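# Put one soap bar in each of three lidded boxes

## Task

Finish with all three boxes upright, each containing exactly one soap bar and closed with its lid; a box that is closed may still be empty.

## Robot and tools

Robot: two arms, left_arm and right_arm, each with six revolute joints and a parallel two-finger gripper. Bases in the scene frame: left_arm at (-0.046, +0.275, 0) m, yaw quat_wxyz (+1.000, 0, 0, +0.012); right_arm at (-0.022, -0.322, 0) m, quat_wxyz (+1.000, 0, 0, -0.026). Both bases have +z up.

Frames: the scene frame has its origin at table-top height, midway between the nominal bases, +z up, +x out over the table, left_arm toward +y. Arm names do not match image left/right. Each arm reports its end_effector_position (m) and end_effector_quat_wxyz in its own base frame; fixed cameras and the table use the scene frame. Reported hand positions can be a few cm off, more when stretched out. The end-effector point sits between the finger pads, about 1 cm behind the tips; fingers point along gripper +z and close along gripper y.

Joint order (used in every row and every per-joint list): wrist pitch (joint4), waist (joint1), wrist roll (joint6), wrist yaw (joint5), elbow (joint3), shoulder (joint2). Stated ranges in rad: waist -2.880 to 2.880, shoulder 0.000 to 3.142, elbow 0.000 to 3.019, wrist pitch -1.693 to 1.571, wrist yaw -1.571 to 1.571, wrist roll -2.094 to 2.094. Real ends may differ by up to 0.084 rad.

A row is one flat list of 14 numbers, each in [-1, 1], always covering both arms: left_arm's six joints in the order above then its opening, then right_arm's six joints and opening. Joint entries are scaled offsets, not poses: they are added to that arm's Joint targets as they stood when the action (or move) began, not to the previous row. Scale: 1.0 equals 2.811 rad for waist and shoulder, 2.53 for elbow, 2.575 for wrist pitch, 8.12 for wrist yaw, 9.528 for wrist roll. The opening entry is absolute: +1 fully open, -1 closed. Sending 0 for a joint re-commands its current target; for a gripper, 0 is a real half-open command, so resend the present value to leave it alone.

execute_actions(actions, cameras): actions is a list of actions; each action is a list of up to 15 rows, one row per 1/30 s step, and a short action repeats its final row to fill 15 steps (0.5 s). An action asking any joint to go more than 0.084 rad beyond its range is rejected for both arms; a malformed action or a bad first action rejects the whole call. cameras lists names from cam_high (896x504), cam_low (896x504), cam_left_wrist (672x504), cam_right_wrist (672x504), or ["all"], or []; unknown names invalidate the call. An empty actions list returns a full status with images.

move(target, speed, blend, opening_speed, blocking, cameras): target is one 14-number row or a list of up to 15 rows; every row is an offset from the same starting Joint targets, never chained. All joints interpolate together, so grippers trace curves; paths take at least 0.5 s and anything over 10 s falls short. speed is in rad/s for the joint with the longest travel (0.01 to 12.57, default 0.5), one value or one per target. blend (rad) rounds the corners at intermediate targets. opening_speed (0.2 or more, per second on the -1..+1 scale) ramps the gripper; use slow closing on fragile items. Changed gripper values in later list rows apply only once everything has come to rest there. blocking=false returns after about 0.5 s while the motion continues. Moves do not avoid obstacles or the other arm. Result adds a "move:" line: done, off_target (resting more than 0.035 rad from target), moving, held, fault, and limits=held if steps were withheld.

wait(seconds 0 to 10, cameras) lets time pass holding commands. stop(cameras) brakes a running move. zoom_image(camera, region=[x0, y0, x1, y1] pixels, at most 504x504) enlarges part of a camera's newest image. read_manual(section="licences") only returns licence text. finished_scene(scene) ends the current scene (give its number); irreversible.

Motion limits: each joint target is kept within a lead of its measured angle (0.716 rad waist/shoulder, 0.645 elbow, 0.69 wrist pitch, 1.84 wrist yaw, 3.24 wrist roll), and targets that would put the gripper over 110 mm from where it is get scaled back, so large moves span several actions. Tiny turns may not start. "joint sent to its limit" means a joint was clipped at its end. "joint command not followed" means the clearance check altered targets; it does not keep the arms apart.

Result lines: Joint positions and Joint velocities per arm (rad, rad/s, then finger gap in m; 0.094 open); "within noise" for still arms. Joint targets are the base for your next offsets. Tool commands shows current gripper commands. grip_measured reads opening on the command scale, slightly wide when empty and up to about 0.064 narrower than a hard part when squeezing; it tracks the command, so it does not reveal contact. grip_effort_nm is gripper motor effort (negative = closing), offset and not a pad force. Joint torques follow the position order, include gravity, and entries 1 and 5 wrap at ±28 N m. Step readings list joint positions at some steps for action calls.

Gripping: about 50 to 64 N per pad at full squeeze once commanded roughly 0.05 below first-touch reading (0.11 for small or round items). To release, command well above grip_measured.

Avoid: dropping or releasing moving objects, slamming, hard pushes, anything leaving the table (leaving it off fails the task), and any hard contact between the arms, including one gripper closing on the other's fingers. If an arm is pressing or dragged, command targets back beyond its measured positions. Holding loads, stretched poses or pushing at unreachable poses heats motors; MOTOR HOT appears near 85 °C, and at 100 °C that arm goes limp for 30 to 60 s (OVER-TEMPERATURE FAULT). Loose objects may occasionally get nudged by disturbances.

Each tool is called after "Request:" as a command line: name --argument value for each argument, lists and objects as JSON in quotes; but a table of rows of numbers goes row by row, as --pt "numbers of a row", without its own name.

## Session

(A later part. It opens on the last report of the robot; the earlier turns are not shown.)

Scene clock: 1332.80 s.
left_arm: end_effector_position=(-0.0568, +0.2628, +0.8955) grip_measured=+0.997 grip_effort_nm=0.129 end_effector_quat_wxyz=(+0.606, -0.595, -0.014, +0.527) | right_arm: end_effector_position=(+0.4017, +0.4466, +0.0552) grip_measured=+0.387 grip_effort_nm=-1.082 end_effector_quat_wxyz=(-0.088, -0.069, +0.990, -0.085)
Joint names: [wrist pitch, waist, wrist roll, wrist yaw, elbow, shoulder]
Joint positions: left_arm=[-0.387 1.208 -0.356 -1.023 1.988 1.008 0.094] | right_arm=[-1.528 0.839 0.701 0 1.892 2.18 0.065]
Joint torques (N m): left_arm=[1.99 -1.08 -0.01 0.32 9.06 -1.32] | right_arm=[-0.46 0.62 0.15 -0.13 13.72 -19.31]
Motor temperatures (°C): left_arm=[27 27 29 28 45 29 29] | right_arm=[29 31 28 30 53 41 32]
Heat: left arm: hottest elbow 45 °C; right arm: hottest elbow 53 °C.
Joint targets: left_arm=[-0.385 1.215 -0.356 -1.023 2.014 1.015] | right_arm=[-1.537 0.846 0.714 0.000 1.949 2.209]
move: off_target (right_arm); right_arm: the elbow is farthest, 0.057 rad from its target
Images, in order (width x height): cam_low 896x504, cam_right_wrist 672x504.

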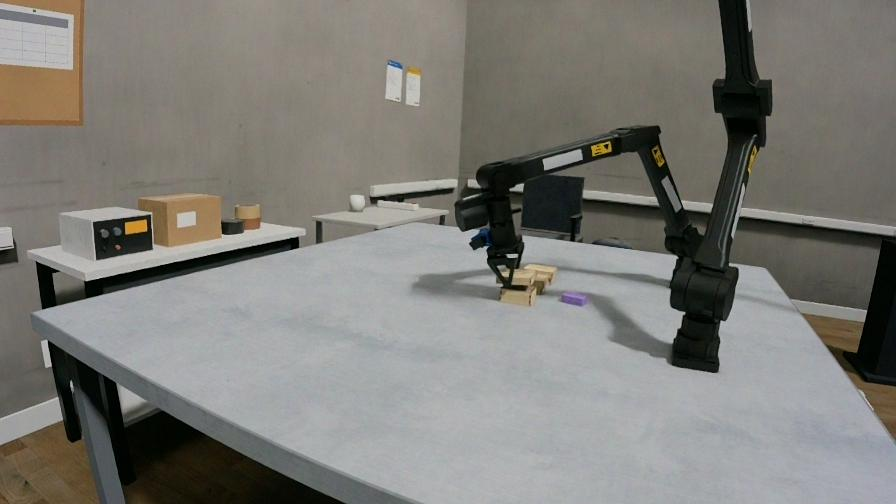

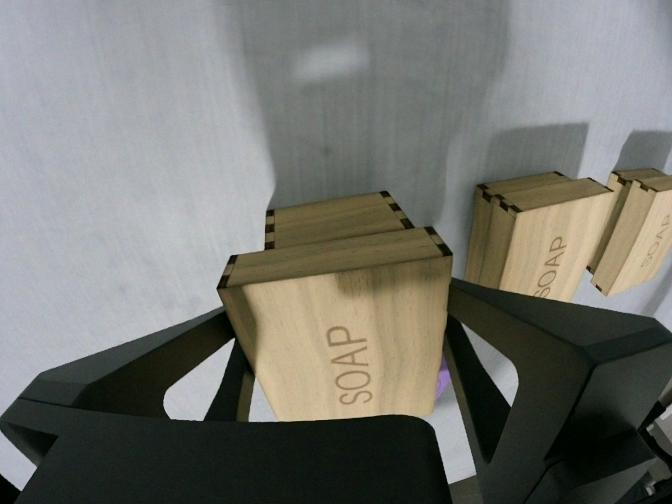

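Request:
move --target '[0,0,0,0,0,0,1,0.0617,-0.0181,-0.0065,-0.0160,-0.0704,-0.0374,0.28]' --speed 0.15 --cameras '["cam_low","cam_right_wrist"]'

Request:
zoom_image --camera "cam_low" --region '[485, 250, 555, 310]'

Request:
zoom_image --camera "cam_right_wrist" --region '[210, 150, 460, 430]'

Scene clock: 1438.27 s.
left_arm: end_effector_position=(-0.0568, +0.2628, +0.8955) grip_measured=+0.997 grip_effort_nm=0.134 end_effector_quat_wxyz=(+0.606, -0.595, -0.014, +0.527) | right_arm: end_effector_position=(+0.4024, +0.4459, +0.0487) grip_measured=+0.387 grip_effort_nm=-1.077 end_effector_quat_wxyz=(-0.100, -0.062, +0.993, -0.005)
Joint names: [wrist pitch, waist, wrist roll, wrist yaw, elbow, shoulder]
Joint positions: left_arm=[-0.387 1.208 -0.356 -1.023 1.988 1.008 0.094] | right_arm=[-1.386 0.801 0.666 -0.127 1.782 2.122 0.065]
Joint torques (N m): left_arm=[1.99 -1.08 -0.01 0.32 9.06 -1.32] | right_arm=[0.47 -0.56 -0.12 -0.34 8.01 -22.3]
Motor temperatures (°C): left_arm=[27 27 29 28 44 29 29] | right_arm=[29 31 28 30 57 39 33]
Heat: left arm: hottest elbow 44 °C; right arm: hottest elbow 57 °C.
Joint targets: left_arm=[-0.385 1.215 -0.356 -1.023 2.014 1.015] | right_arm=[-1.378 0.795 0.652 -0.130 1.771 2.104]
move: done
Images, in order (width x height): cam_low 896x504, cam_right_wrist 672x504.

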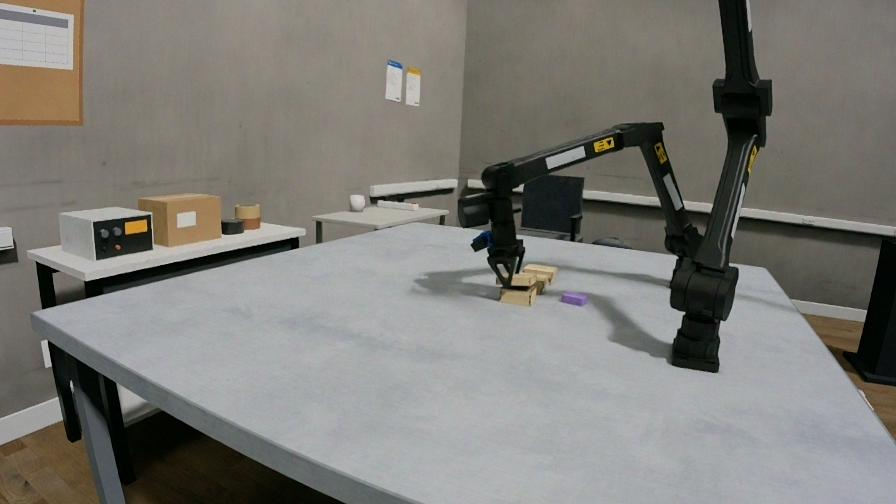

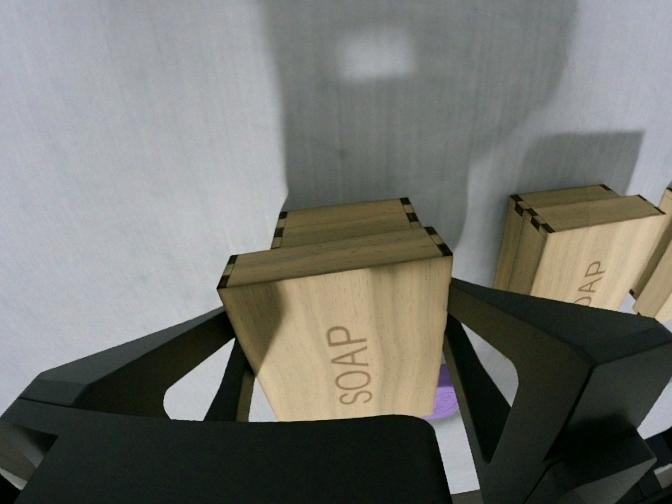

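Scaled by 7.200 from the camera's 896x504 image, which has a finer 1280x720 frame.

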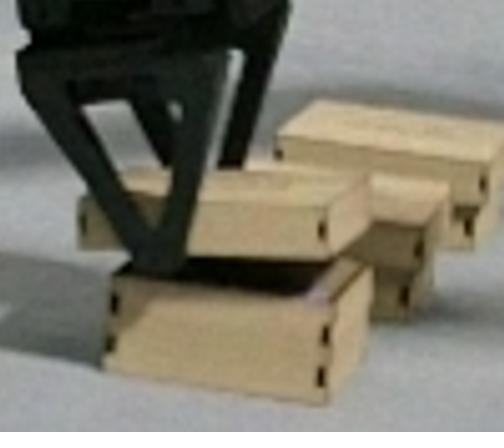

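Scaled by 1.800 from the camera's 672x504 image, which has a finer 960x720 frame.

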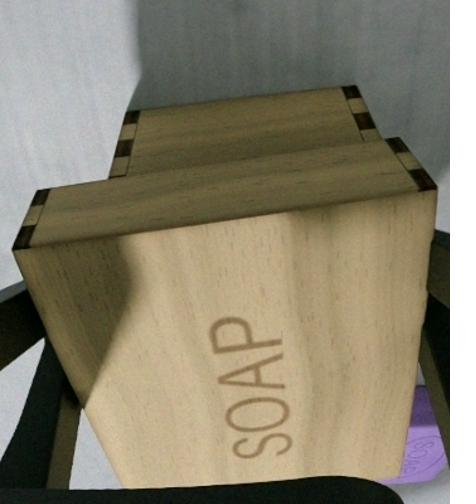

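Request:
move --target '[0,0,0,0,0,0,1,0,-0.0032,0.0068,0,0,0,0.28]' --speed 0.15 --cameras '["cam_low","cam_right_wrist"]'

Request:
zoom_image --camera "cam_low" --region '[485, 250, 555, 310]'

Request:
zoom_image --camera "cam_right_wrist" --region '[210, 150, 460, 430]'

Scene clock: 1481.03 s.
left_arm: end_effector_position=(-0.0568, +0.2628, +0.8955) grip_measured=+0.997 grip_effort_nm=0.129 end_effector_quat_wxyz=(+0.606, -0.595, -0.014, +0.527) | right_arm: end_effector_position=(+0.4062, +0.4423, +0.0486) grip_measured=+0.387 grip_effort_nm=-1.072 end_effector_quat_wxyz=(-0.100, -0.040, +0.994, -0.006)
Joint names: [wrist pitch, waist, wrist roll, wrist yaw, elbow, shoulder]
Joint positions: left_arm=[-0.387 1.208 -0.356 -1.023 1.988 1.008 0.094] | right_arm=[-1.386 0.792 0.703 -0.128 1.781 2.122 0.065]
Joint torques (N m): left_arm=[1.98 -1.08 0 0.32 9.06 -1.32] | right_arm=[0.38 -0.56 0.14 -0.32 8.02 -22.24]
Motor temperatures (°C): left_arm=[27 27 29 28 44 29 29] | right_arm=[29 31 28 30 51 45 33]
Heat: left arm: hottest elbow 44 °C; right arm: hottest elbow 51 °C.
Joint targets: left_arm=[-0.385 1.215 -0.356 -1.023 2.014 1.015] | right_arm=[-1.378 0.786 0.717 -0.130 1.771 2.104]
move: done
Images, in order (width x height): cam_low 896x504, cam_right_wrist 672x504.

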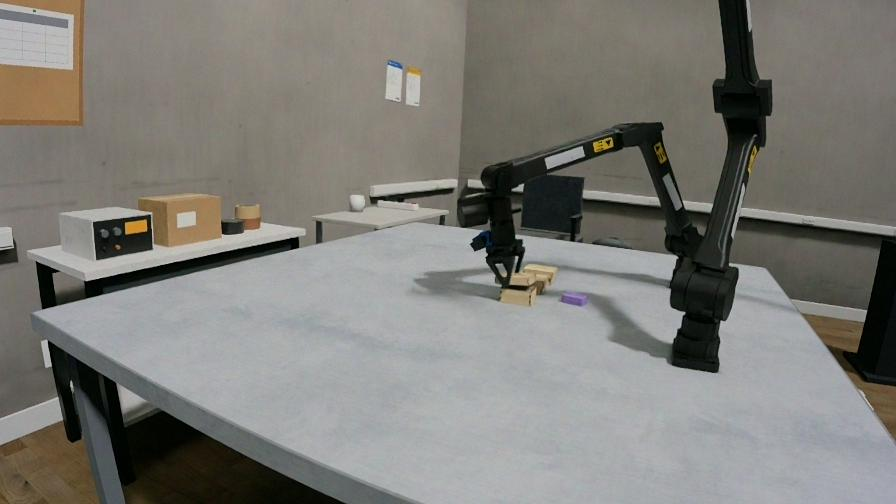

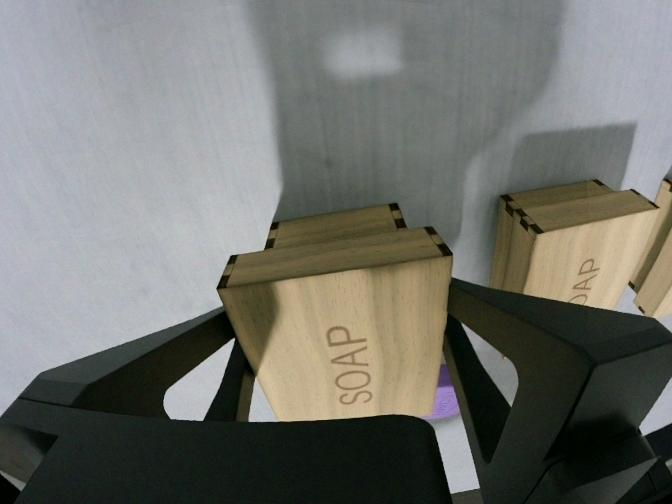

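Scaled by 7.200 from the camera's 896x504 image, which has a finer 1280x720 frame.

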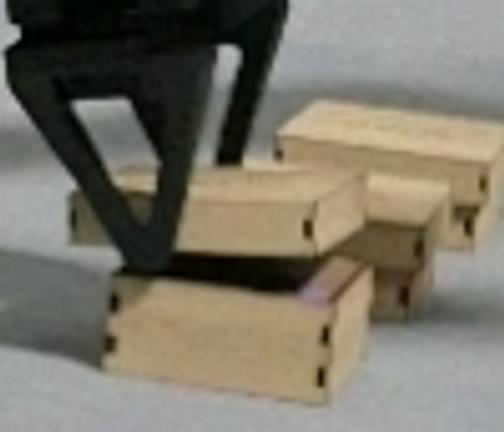

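Scaled by 1.800 from the camera's 672x504 image, which has a finer 960x720 frame.

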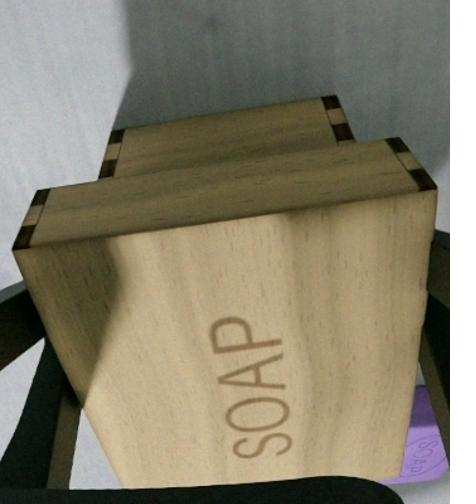

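Request:
move --pt "0 0 0 0 0 0 1 0 0.0057 0 0 0 0 0.28" --pt "0 0 0 0 0 0 1 0.0089 0.0057 0 0 -0.0095 0 0.28" --speed 0.1 --cameras '["cam_low","cam_right_wrist"]'

Request:
zoom_image --camera "cam_low" --region '[485, 250, 555, 310]'

Request:
zoom_image --camera "cam_right_wrist" --region '[210, 150, 460, 430]'

Scene clock: 1532.30 s.
left_arm: end_effector_position=(-0.0568, +0.2628, +0.8955) grip_measured=+0.997 grip_effort_nm=0.134 end_effector_quat_wxyz=(+0.606, -0.595, -0.014, +0.527) | right_arm: end_effector_position=(+0.4025, +0.4408, +0.0404) grip_measured=+0.387 grip_effort_nm=-1.082 end_effector_quat_wxyz=(-0.100, -0.041, +0.994, -0.006)
Joint names: [wrist pitch, waist, wrist roll, wrist yaw, elbow, shoulder]
Joint positions: left_arm=[-0.387 1.208 -0.356 -1.023 1.988 1.008 0.094] | right_arm=[-1.363 0.795 0.703 -0.128 1.757 2.121 0.065]
Joint torques (N m): left_arm=[1.98 -1.08 -0.01 0.32 9.06 -1.26] | right_arm=[0.39 0.67 0.14 -0.32 7.95 -22.12]
Heat: left arm: hottest elbow 44 °C; right arm: hottest elbow 49 °C.
Joint targets: left_arm=[-0.385 1.215 -0.356 -1.023 2.014 1.015] | right_arm=[-1.355 0.802 0.716 -0.130 1.746 2.104]
move: done
Images, in order (width x height): cam_low 896x504, cam_right_wrist 672x504.

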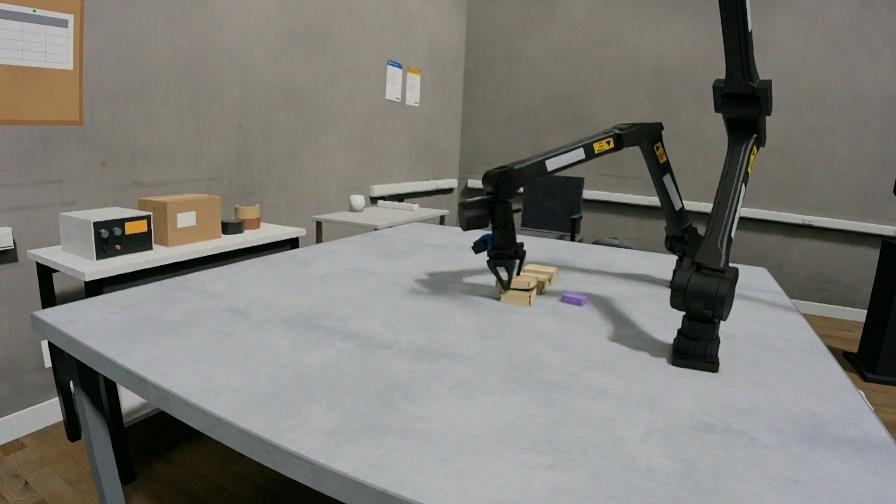

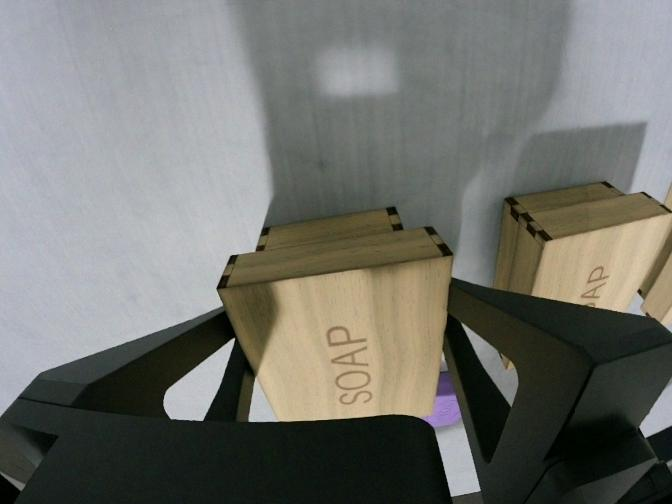

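Scaled by 7.200 from the camera's 896x504 image, which has a finer 1280x720 frame.

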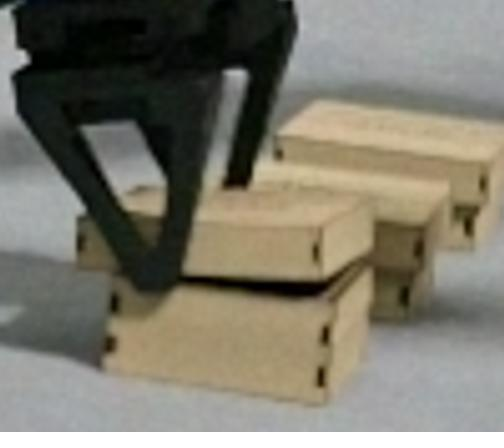

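Scaled by 1.800 from the camera's 672x504 image, which has a finer 960x720 frame.

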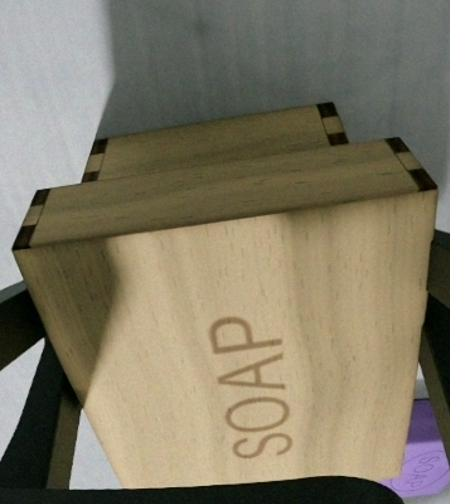

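Request:
move --pt "0 0 0 0 0 0 1 0 0.0011 0 0 0 0 0.28" --pt "0 0 0 0 0 0 1 0.0026 0.0011 0 0 -0.0016 0.0009 0.28" --speed 0.1 --cameras '["cam_low","cam_right_wrist"]'

Request:
zoom_image --camera "cam_low" --region '[485, 250, 555, 310]'

Request:
zoom_image --camera "cam_right_wrist" --region '[210, 150, 460, 430]'

Scene clock: 1543.97 s.
left_arm: end_effector_position=(-0.0568, +0.2628, +0.8955) grip_measured=+0.997 grip_effort_nm=0.129 end_effector_quat_wxyz=(+0.606, -0.595, -0.014, +0.527) | right_arm: end_effector_position=(+0.4022, +0.4432, +0.0401) grip_measured=+0.387 grip_effort_nm=-1.072 end_effector_quat_wxyz=(-0.098, -0.042, +0.994, -0.004)
Joint names: [wrist pitch, waist, wrist roll, wrist yaw, elbow, shoulder]
Joint positions: left_arm=[-0.387 1.208 -0.356 -1.023 1.988 1.008 0.094] | right_arm=[-1.357 0.798 0.704 -0.128 1.757 2.121 0.065]
Joint torques (N m): left_arm=[1.99 -1.08 -0.01 0.32 9.06 -1.26] | right_arm=[0.39 0.67 0.14 -0.31 7.62 -21.89]
Heat: left arm: hottest elbow 44 °C; right arm: hottest elbow 49 °C.
Joint targets: left_arm=[-0.385 1.215 -0.356 -1.023 2.014 1.015] | right_arm=[-1.349 0.805 0.717 -0.130 1.742 2.107]
move: done
Images, in order (width x height): cam_low 896x504, cam_right_wrist 672x504.

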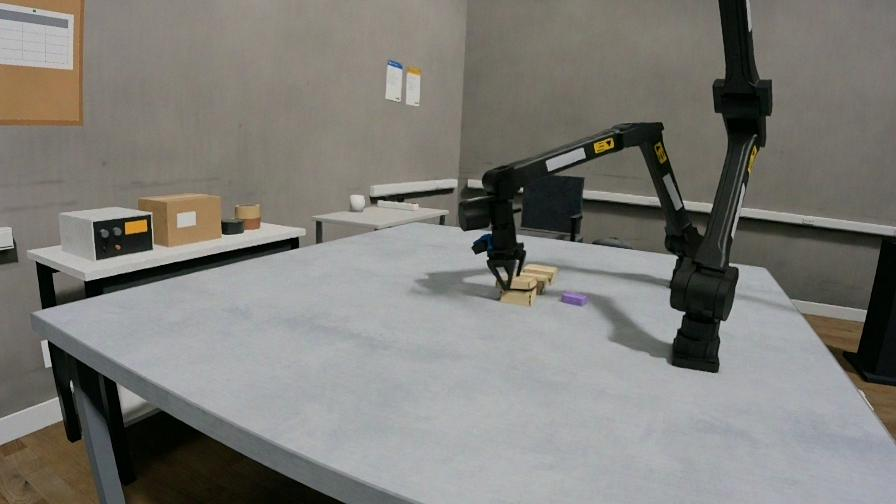

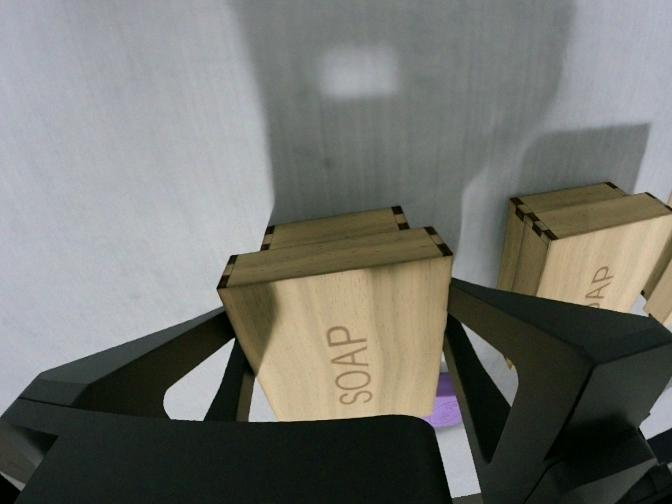

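Scaled by 7.200 from the camera's 896x504 image, which has a finer 1280x720 frame.

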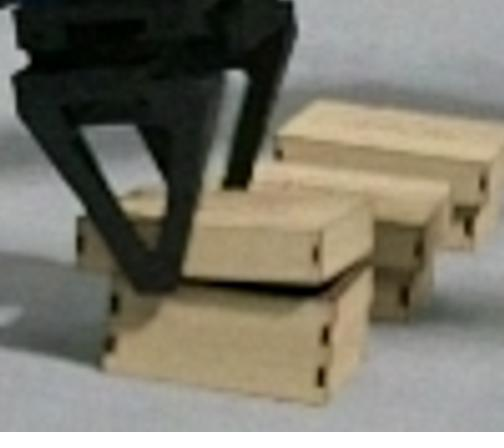

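Scaled by 1.800 from the camera's 672x504 image, which has a finer 960x720 frame.

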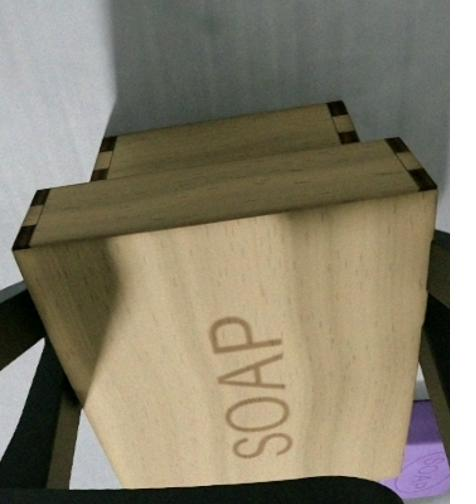

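Request:
move --pt "0 0 0 0 0 0 1 0.0020 0 0 0 -0.0014 0.0010 0.28" --pt "0 0 0 0 0 0 1 0.0020 0 0 0 -0.0014 0.0010 0.5" --speed 0.1 --opening_speed 0.2 --cameras '["cam_low","cam_right_wrist"]'

Request:
zoom_image --camera "cam_low" --region '[485, 250, 555, 310]'

Request:
zoom_image --camera "cam_right_wrist" --region '[210, 150, 460, 430]'

Scene clock: 1561.43 s.
left_arm: end_effector_position=(-0.0568, +0.2628, +0.8955) grip_measured=+0.997 grip_effort_nm=0.134 end_effector_quat_wxyz=(+0.606, -0.595, -0.014, +0.527) | right_arm: end_effector_position=(+0.4014, +0.4423, +0.0379) grip_measured=+0.497 grip_effort_nm=0.046 end_effector_quat_wxyz=(-0.098, -0.042, +0.994, -0.005)
Joint names: [wrist pitch, waist, wrist roll, wrist yaw, elbow, shoulder]
Joint positions: left_arm=[-0.387 1.208 -0.356 -1.023 1.988 1.008 0.094] | right_arm=[-1.351 0.798 0.704 -0.128 1.75 2.121 0.07]
Joint torques (N m): left_arm=[1.98 -1.08 -0.01 0.32 9.06 -1.26] | right_arm=[0.42 0.67 0.14 -0.31 7.84 -21.66]
Heat: left arm: hottest elbow 44 °C; right arm: hottest elbow 49 °C.
Joint targets: left_arm=[-0.385 1.215 -0.356 -1.023 2.014 1.015] | right_arm=[-1.343 0.805 0.717 -0.130 1.739 2.110]
move: done
Images, in order (width x height): cam_low 896x504, cam_right_wrist 672x504.

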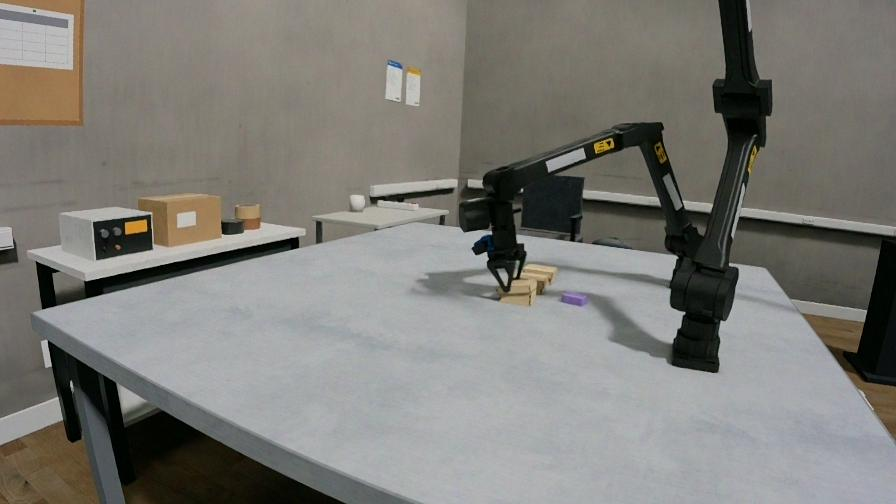

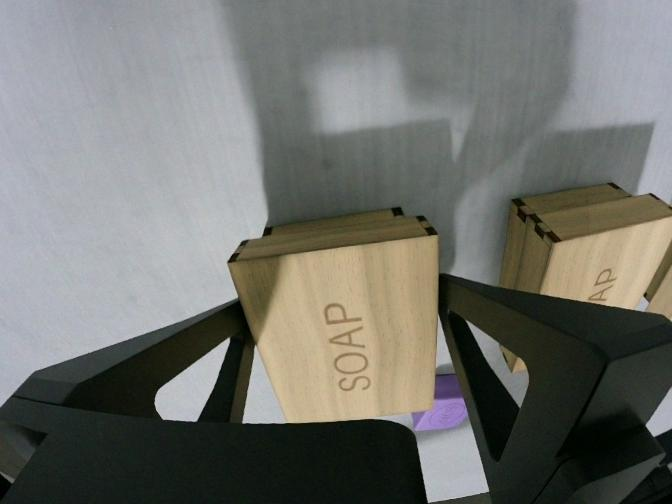

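Scaled by 7.200 from the camera's 896x504 image, which has a finer 1280x720 frame.

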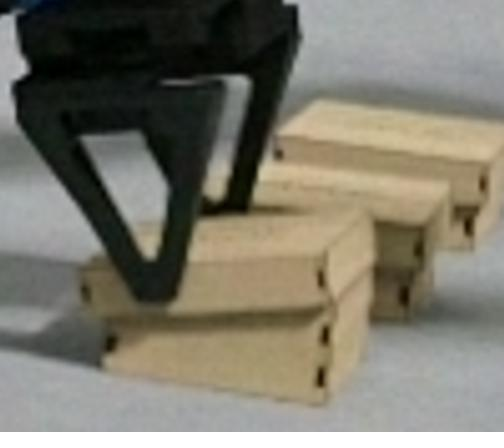

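Scaled by 1.800 from the camera's 672x504 image, which has a finer 960x720 frame.

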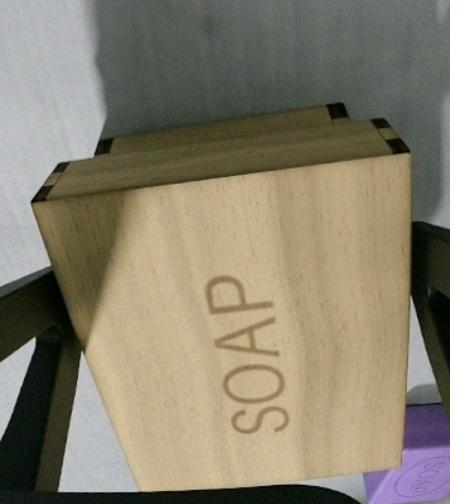

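Request:
move --pt "0 0 0 0 0 0 1 0.0035 0 0 0 -0.0022 0.0013 0.5" --pt "0 0 0 0 0 0 1 0.0035 0 0 0 -0.0022 0.0013 0.28" --speed 0.1 --opening_speed 0.2 --cameras '["cam_low","cam_right_wrist"]'

Request:
zoom_image --camera "cam_low" --region '[485, 250, 555, 310]'

Request:
zoom_image --camera "cam_right_wrist" --region '[210, 150, 460, 430]'

Scene clock: 1575.93 s.
left_arm: end_effector_position=(-0.0568, +0.2628, +0.8955) grip_measured=+0.997 grip_effort_nm=0.134 end_effector_quat_wxyz=(+0.606, -0.595, -0.014, +0.527) | right_arm: end_effector_position=(+0.4015, +0.4425, +0.0358) grip_measured=+0.374 grip_effort_nm=-1.082 end_effector_quat_wxyz=(-0.097, -0.042, +0.994, -0.003)
Joint names: [wrist pitch, waist, wrist roll, wrist yaw, elbow, shoulder]
Joint positions: left_arm=[-0.387 1.208 -0.356 -1.023 1.988 1.008 0.094] | right_arm=[-1.342 0.798 0.704 -0.128 1.745 2.121 0.065]
Joint torques (N m): left_arm=[1.99 -1.08 -0.01 0.32 9.06 -1.32] | right_arm=[0.4 0.62 0.14 -0.3 7.83 -21.36]
Heat: left arm: hottest elbow 44 °C; right arm: hottest elbow 48 °C.
Joint targets: left_arm=[-0.385 1.215 -0.356 -1.023 2.014 1.015] | right_arm=[-1.334 0.805 0.717 -0.130 1.734 2.113]
move: done
Images, in order (width x height): cam_low 896x504, cam_right_wrist 672x504.

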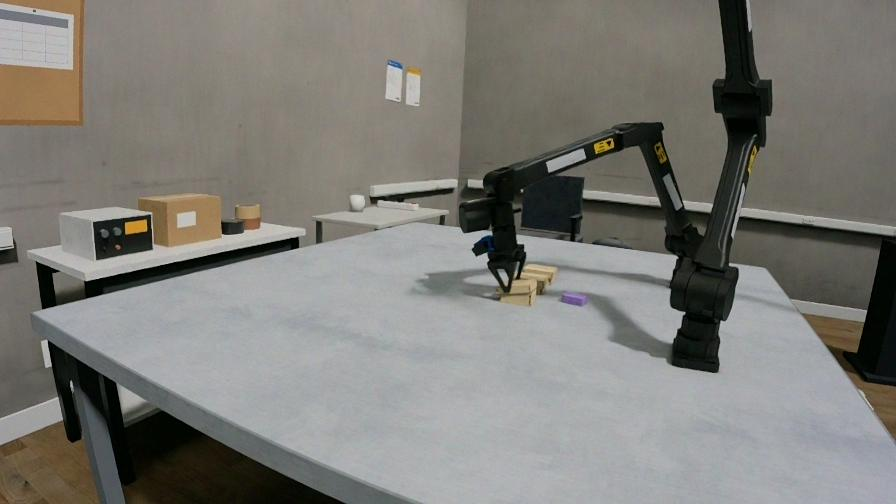

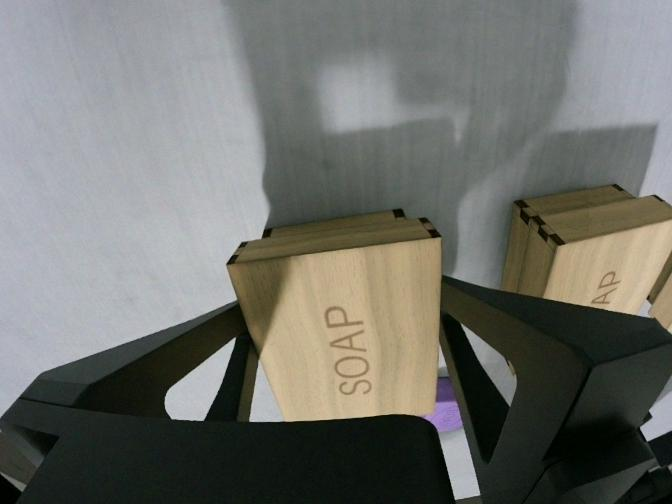

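Scaled by 7.200 from the camera's 896x504 image, which has a finer 1280x720 frame.

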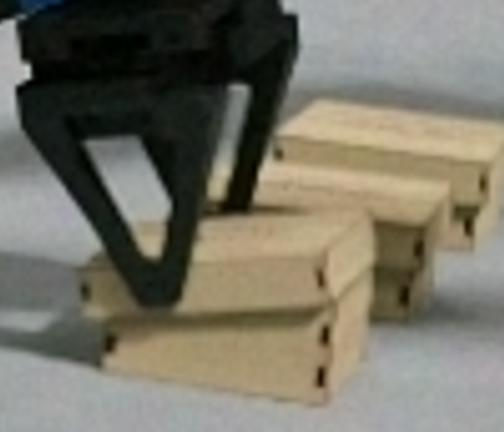

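Scaled by 1.800 from the camera's 672x504 image, which has a finer 960x720 frame.

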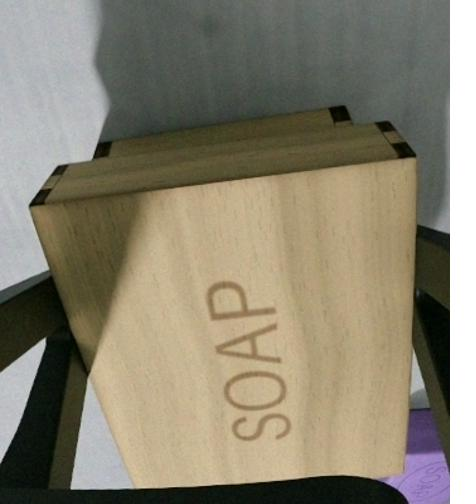

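Request:
move --pt "0 0 0 0 0 0 1 0.0039 0.0036 0.0008 0 -0.0095 -0.0064 0.28" --pt "0 0 0 0 0 0 1 0.0893 0.0192 0.0055 0.0164 -0.0791 -0.0466 0.28" --speed 0.1 --cameras '["cam_low","cam_right_wrist"]'

Request:
zoom_image --camera "cam_low" --region '[485, 250, 555, 310]'

Request:
zoom_image --camera "cam_right_wrist" --region '[210, 150, 460, 430]'

Scene clock: 1601.57 s.
left_arm: end_effector_position=(-0.0568, +0.2628, +0.8955) grip_measured=+0.997 grip_effort_nm=0.134 end_effector_quat_wxyz=(+0.606, -0.595, -0.014, +0.527) | right_arm: end_effector_position=(+0.3862, +0.4397, +0.0328) grip_measured=+0.373 grip_effort_nm=-1.077 end_effector_quat_wxyz=(+0.002, -0.048, +0.999, +0.001)
Joint names: [wrist pitch, waist, wrist roll, wrist yaw, elbow, shoulder]
Joint positions: left_arm=[-0.387 1.208 -0.356 -1.023 1.988 1.008 0.094] | right_arm=[-1.113 0.851 0.755 0.002 1.546 2 0.065]
Joint torques (N m): left_arm=[1.98 -1.08 -0.01 0.31 9.05 -1.26] | right_arm=[0.57 0.67 0.15 -0.04 7.82 -20.6]
Heat: left arm: hottest elbow 44 °C; right arm: hottest elbow 48 °C.
Joint targets: left_arm=[-0.385 1.215 -0.356 -1.023 2.014 1.015] | right_arm=[-1.105 0.859 0.769 0.003 1.533 1.982]
move: done
Images, in order (width x height): cam_low 896x504, cam_right_wrist 672x504.

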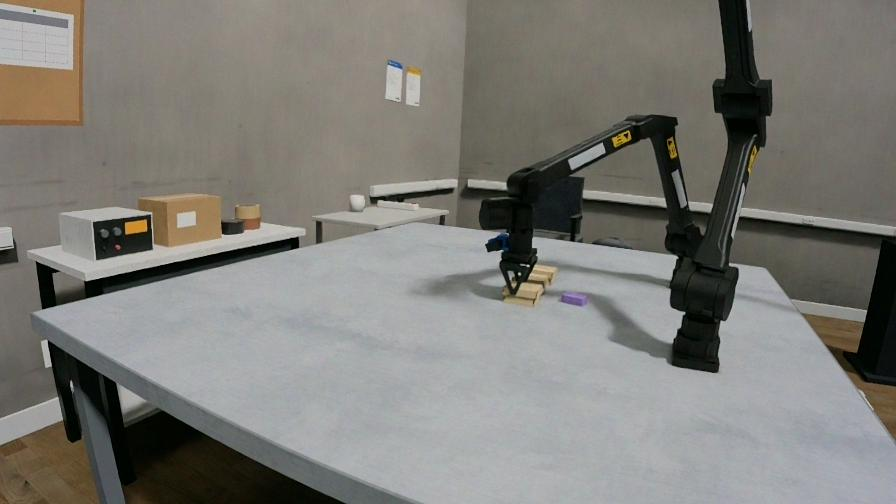

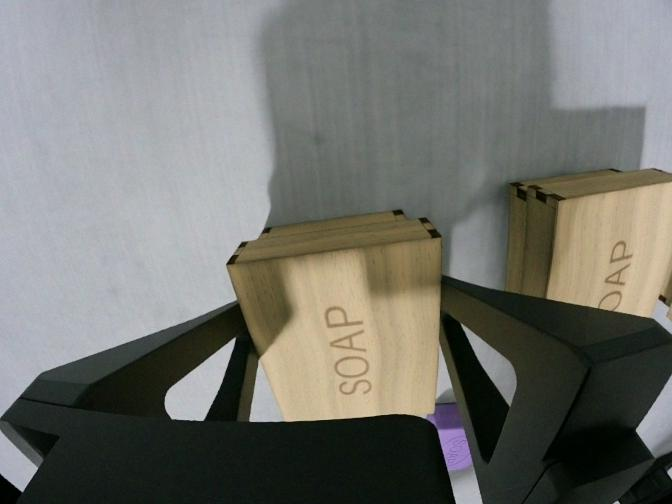

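Scaled by 7.200 from the camera's 896x504 image, which has a finer 1280x720 frame.

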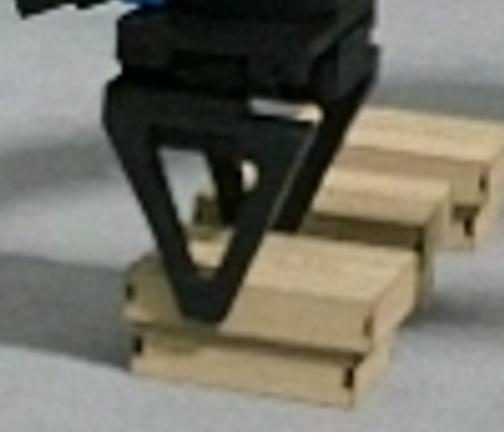

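Scaled by 1.800 from the camera's 672x504 image, which has a finer 960x720 frame.

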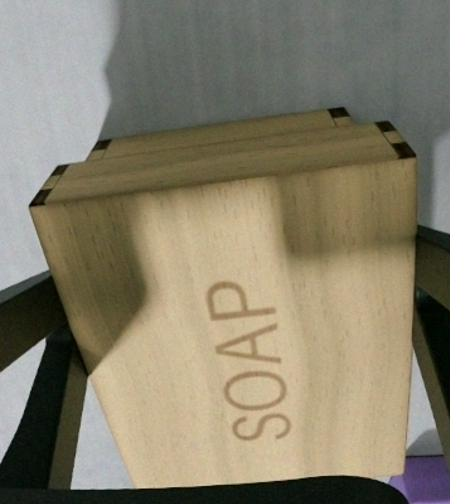

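Box followed, everything looks near-seated. Release.

Request:
move --target '[0,0,0,0,0,0,1,0,0,0,0,0,0,0.55]' --opening_speed 0.2 --cameras '["cam_low","cam_right_wrist"]'

Request:
zoom_image --camera "cam_low" --region '[485, 250, 555, 310]'

Request:
zoom_image --camera "cam_right_wrist" --region '[210, 150, 460, 430]'

Scene clock: 1610.00 s.
left_arm: end_effector_position=(-0.0568, +0.2628, +0.8955) grip_measured=+0.997 grip_effort_nm=0.134 end_effector_quat_wxyz=(+0.606, -0.595, -0.014, +0.527) | right_arm: end_effector_position=(+0.3861, +0.4398, +0.0329) grip_measured=+0.548 grip_effort_nm=0.046 end_effector_quat_wxyz=(+0.002, -0.048, +0.999, +0.001)
Joint names: [wrist pitch, waist, wrist roll, wrist yaw, elbow, shoulder]
Joint positions: left_arm=[-0.387 1.208 -0.356 -1.023 1.988 1.008 0.094] | right_arm=[-1.112 0.852 0.756 0.002 1.545 2 0.073]
Joint torques (N m): left_arm=[1.98 -1.08 -0.01 0.32 9.06 -1.26] | right_arm=[0.66 0.67 0.13 -0.05 7.76 -20.54]
Heat: left arm: hottest elbow 44 °C; right arm: hottest elbow 48 °C.
Joint targets: left_arm=[-0.385 1.215 -0.356 -1.023 2.014 1.015] | right_arm=[-1.105 0.859 0.769 0.003 1.533 1.982]
move: done
Images, in order (width x height): cam_low 896x504, cam_right_wrist 672x504.

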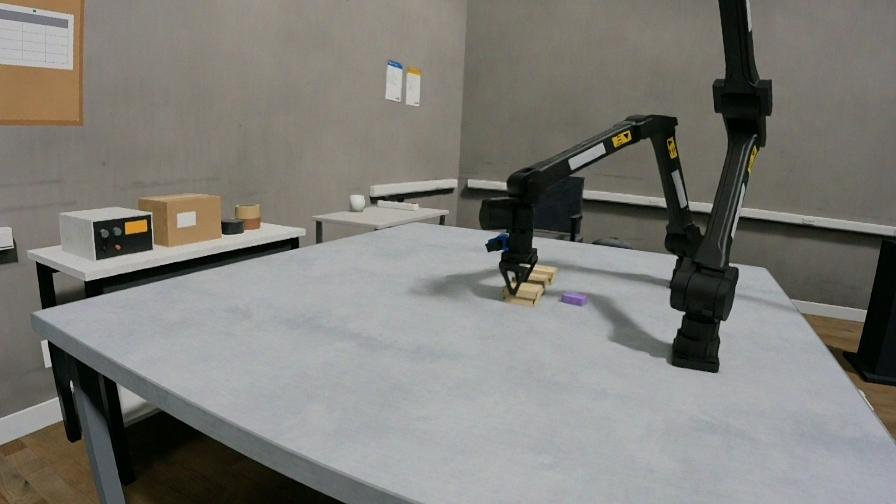

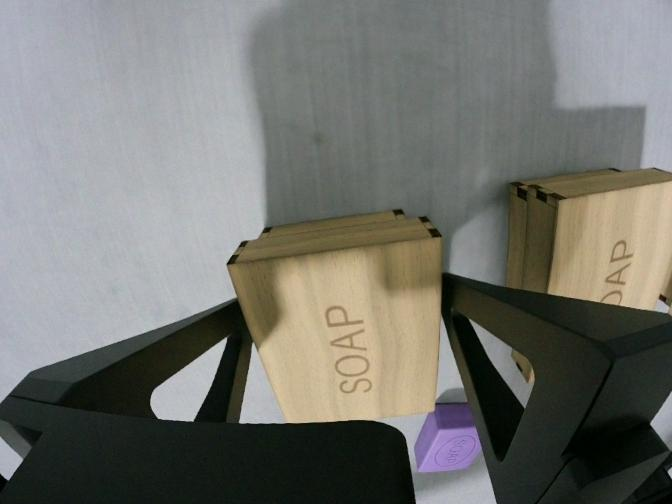

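Scaled by 7.200 from the camera's 896x504 image, which has a finer 1280x720 frame.

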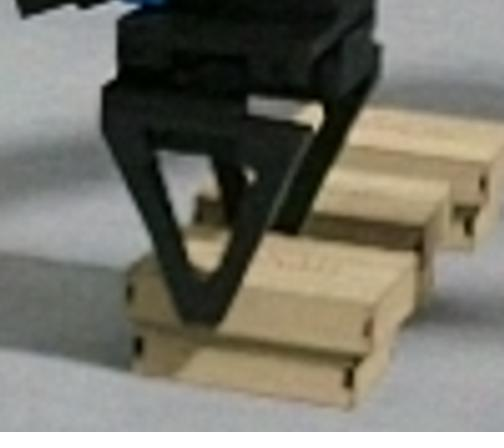

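Scaled by 1.800 from the camera's 672x504 image, which has a finer 960x720 frame.

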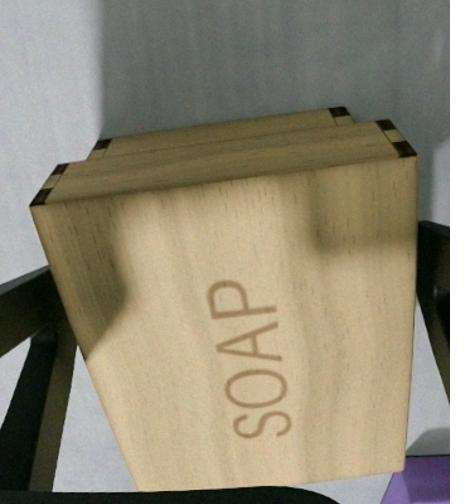

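Request:
move --pt "0 0 0 0 0 0 1 -0.0066 0 0 0 0.0217 -0.0089 0.55" --pt "0 0 0 0 0 0 1 -0.0777 0 0 0 0.0632 -0.0391 0.55" --pt "0 0 0 0 0 0 1 -0.09 -0.12 0 0 0.07 -0.1 0.55" --speed 0.25 --cameras '["cam_low","cam_high","cam_right_wrist"]'

Request:
zoom_image --camera "cam_low" --region '[485, 250, 575, 320]'

Request:
zoom_image --camera "cam_high" --region '[350, 180, 450, 300]'

Scene clock: 1631.30 s.
left_arm: end_effector_position=(-0.0568, +0.2628, +0.8955) grip_measured=+0.997 grip_effort_nm=0.129 end_effector_quat_wxyz=(+0.606, -0.595, -0.014, +0.527) | right_arm: end_effector_position=(+0.4938, +0.2816, +0.2323) grip_measured=+0.548 grip_effort_nm=0.051 end_effector_quat_wxyz=(+0.075, +0.117, +0.989, +0.054)
Joint names: [wrist pitch, waist, wrist roll, wrist yaw, elbow, shoulder]
Joint positions: left_arm=[-0.387 1.208 -0.356 -1.023 1.988 1.008 0.094] | right_arm=[-1.328 0.52 0.756 0.003 1.653 1.711 0.073]
Joint torques (N m): left_arm=[1.98 -1.08 -0.01 0.32 9.06 -1.26] | right_arm=[0.39 0.56 0.12 -0.08 14.75 -16.85]
Heat: left arm: hottest elbow 44 °C; right arm: hottest elbow 49 °C.
Joint targets: left_arm=[-0.385 1.215 -0.356 -1.023 2.014 1.015] | right_arm=[-1.336 0.522 0.769 0.003 1.710 1.701]
move: off_target (right_arm); right_arm: the elbow is farthest, 0.057 rad from its target
Images, in order (width x height): cam_high 896x504, cam_low 896x504, cam_right_wrist 672x504.

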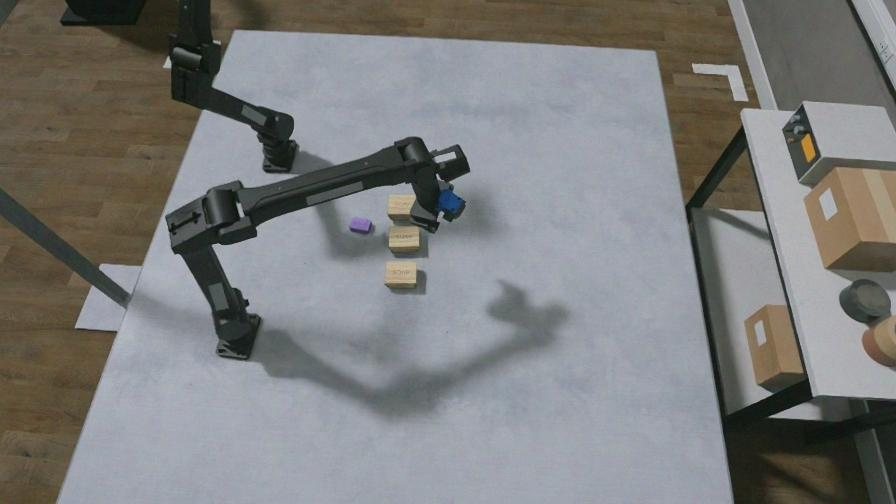

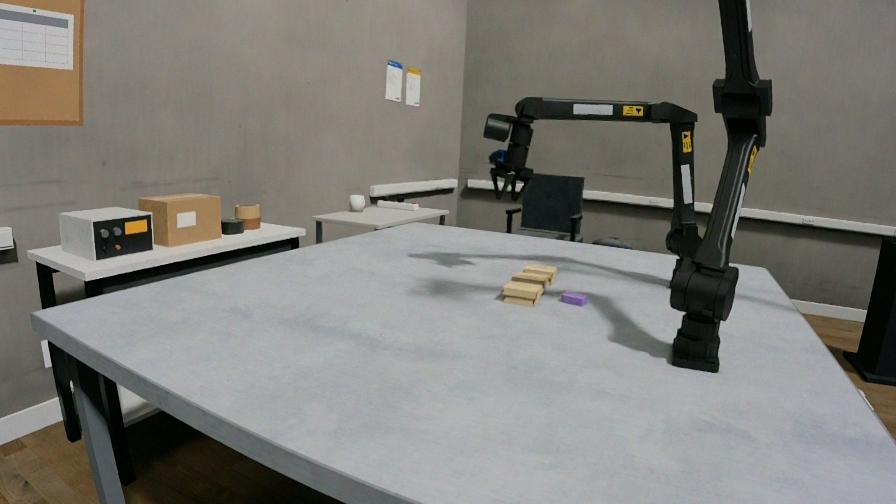

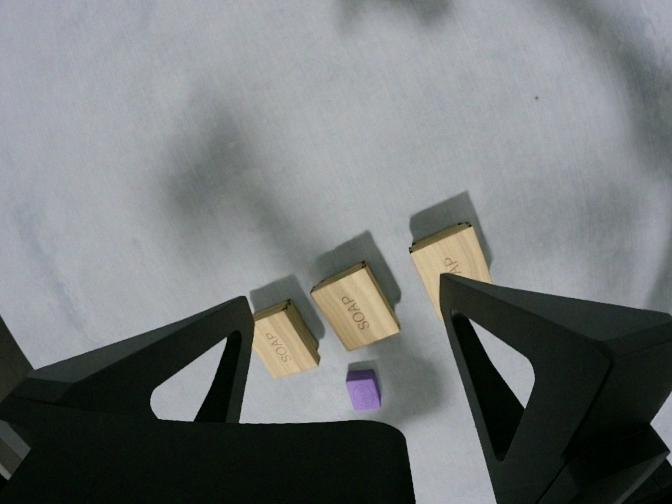

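Scaled by 5.600 from the camera's 896x504 image, which has a finer 1280x720 frame.

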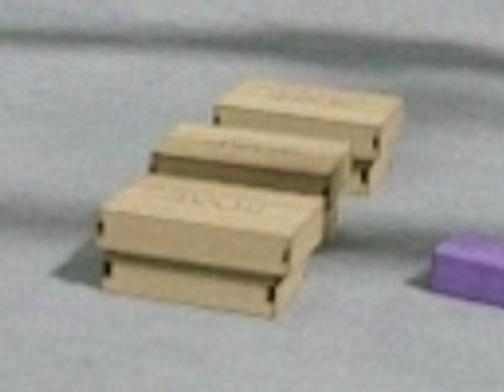

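Scaled by 4.200 from the camera's 896x504 image, which has a finer 1280x720 frame.

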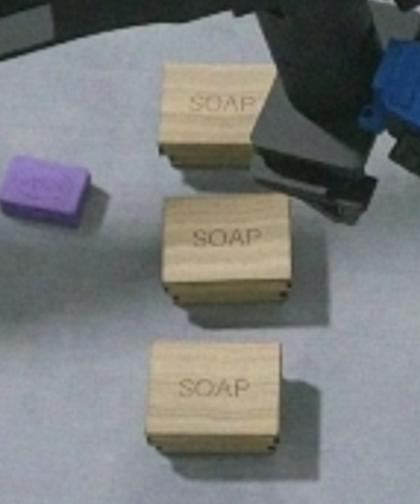

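Request:
finished_scene --scene 2

The scene is finished: the task was done.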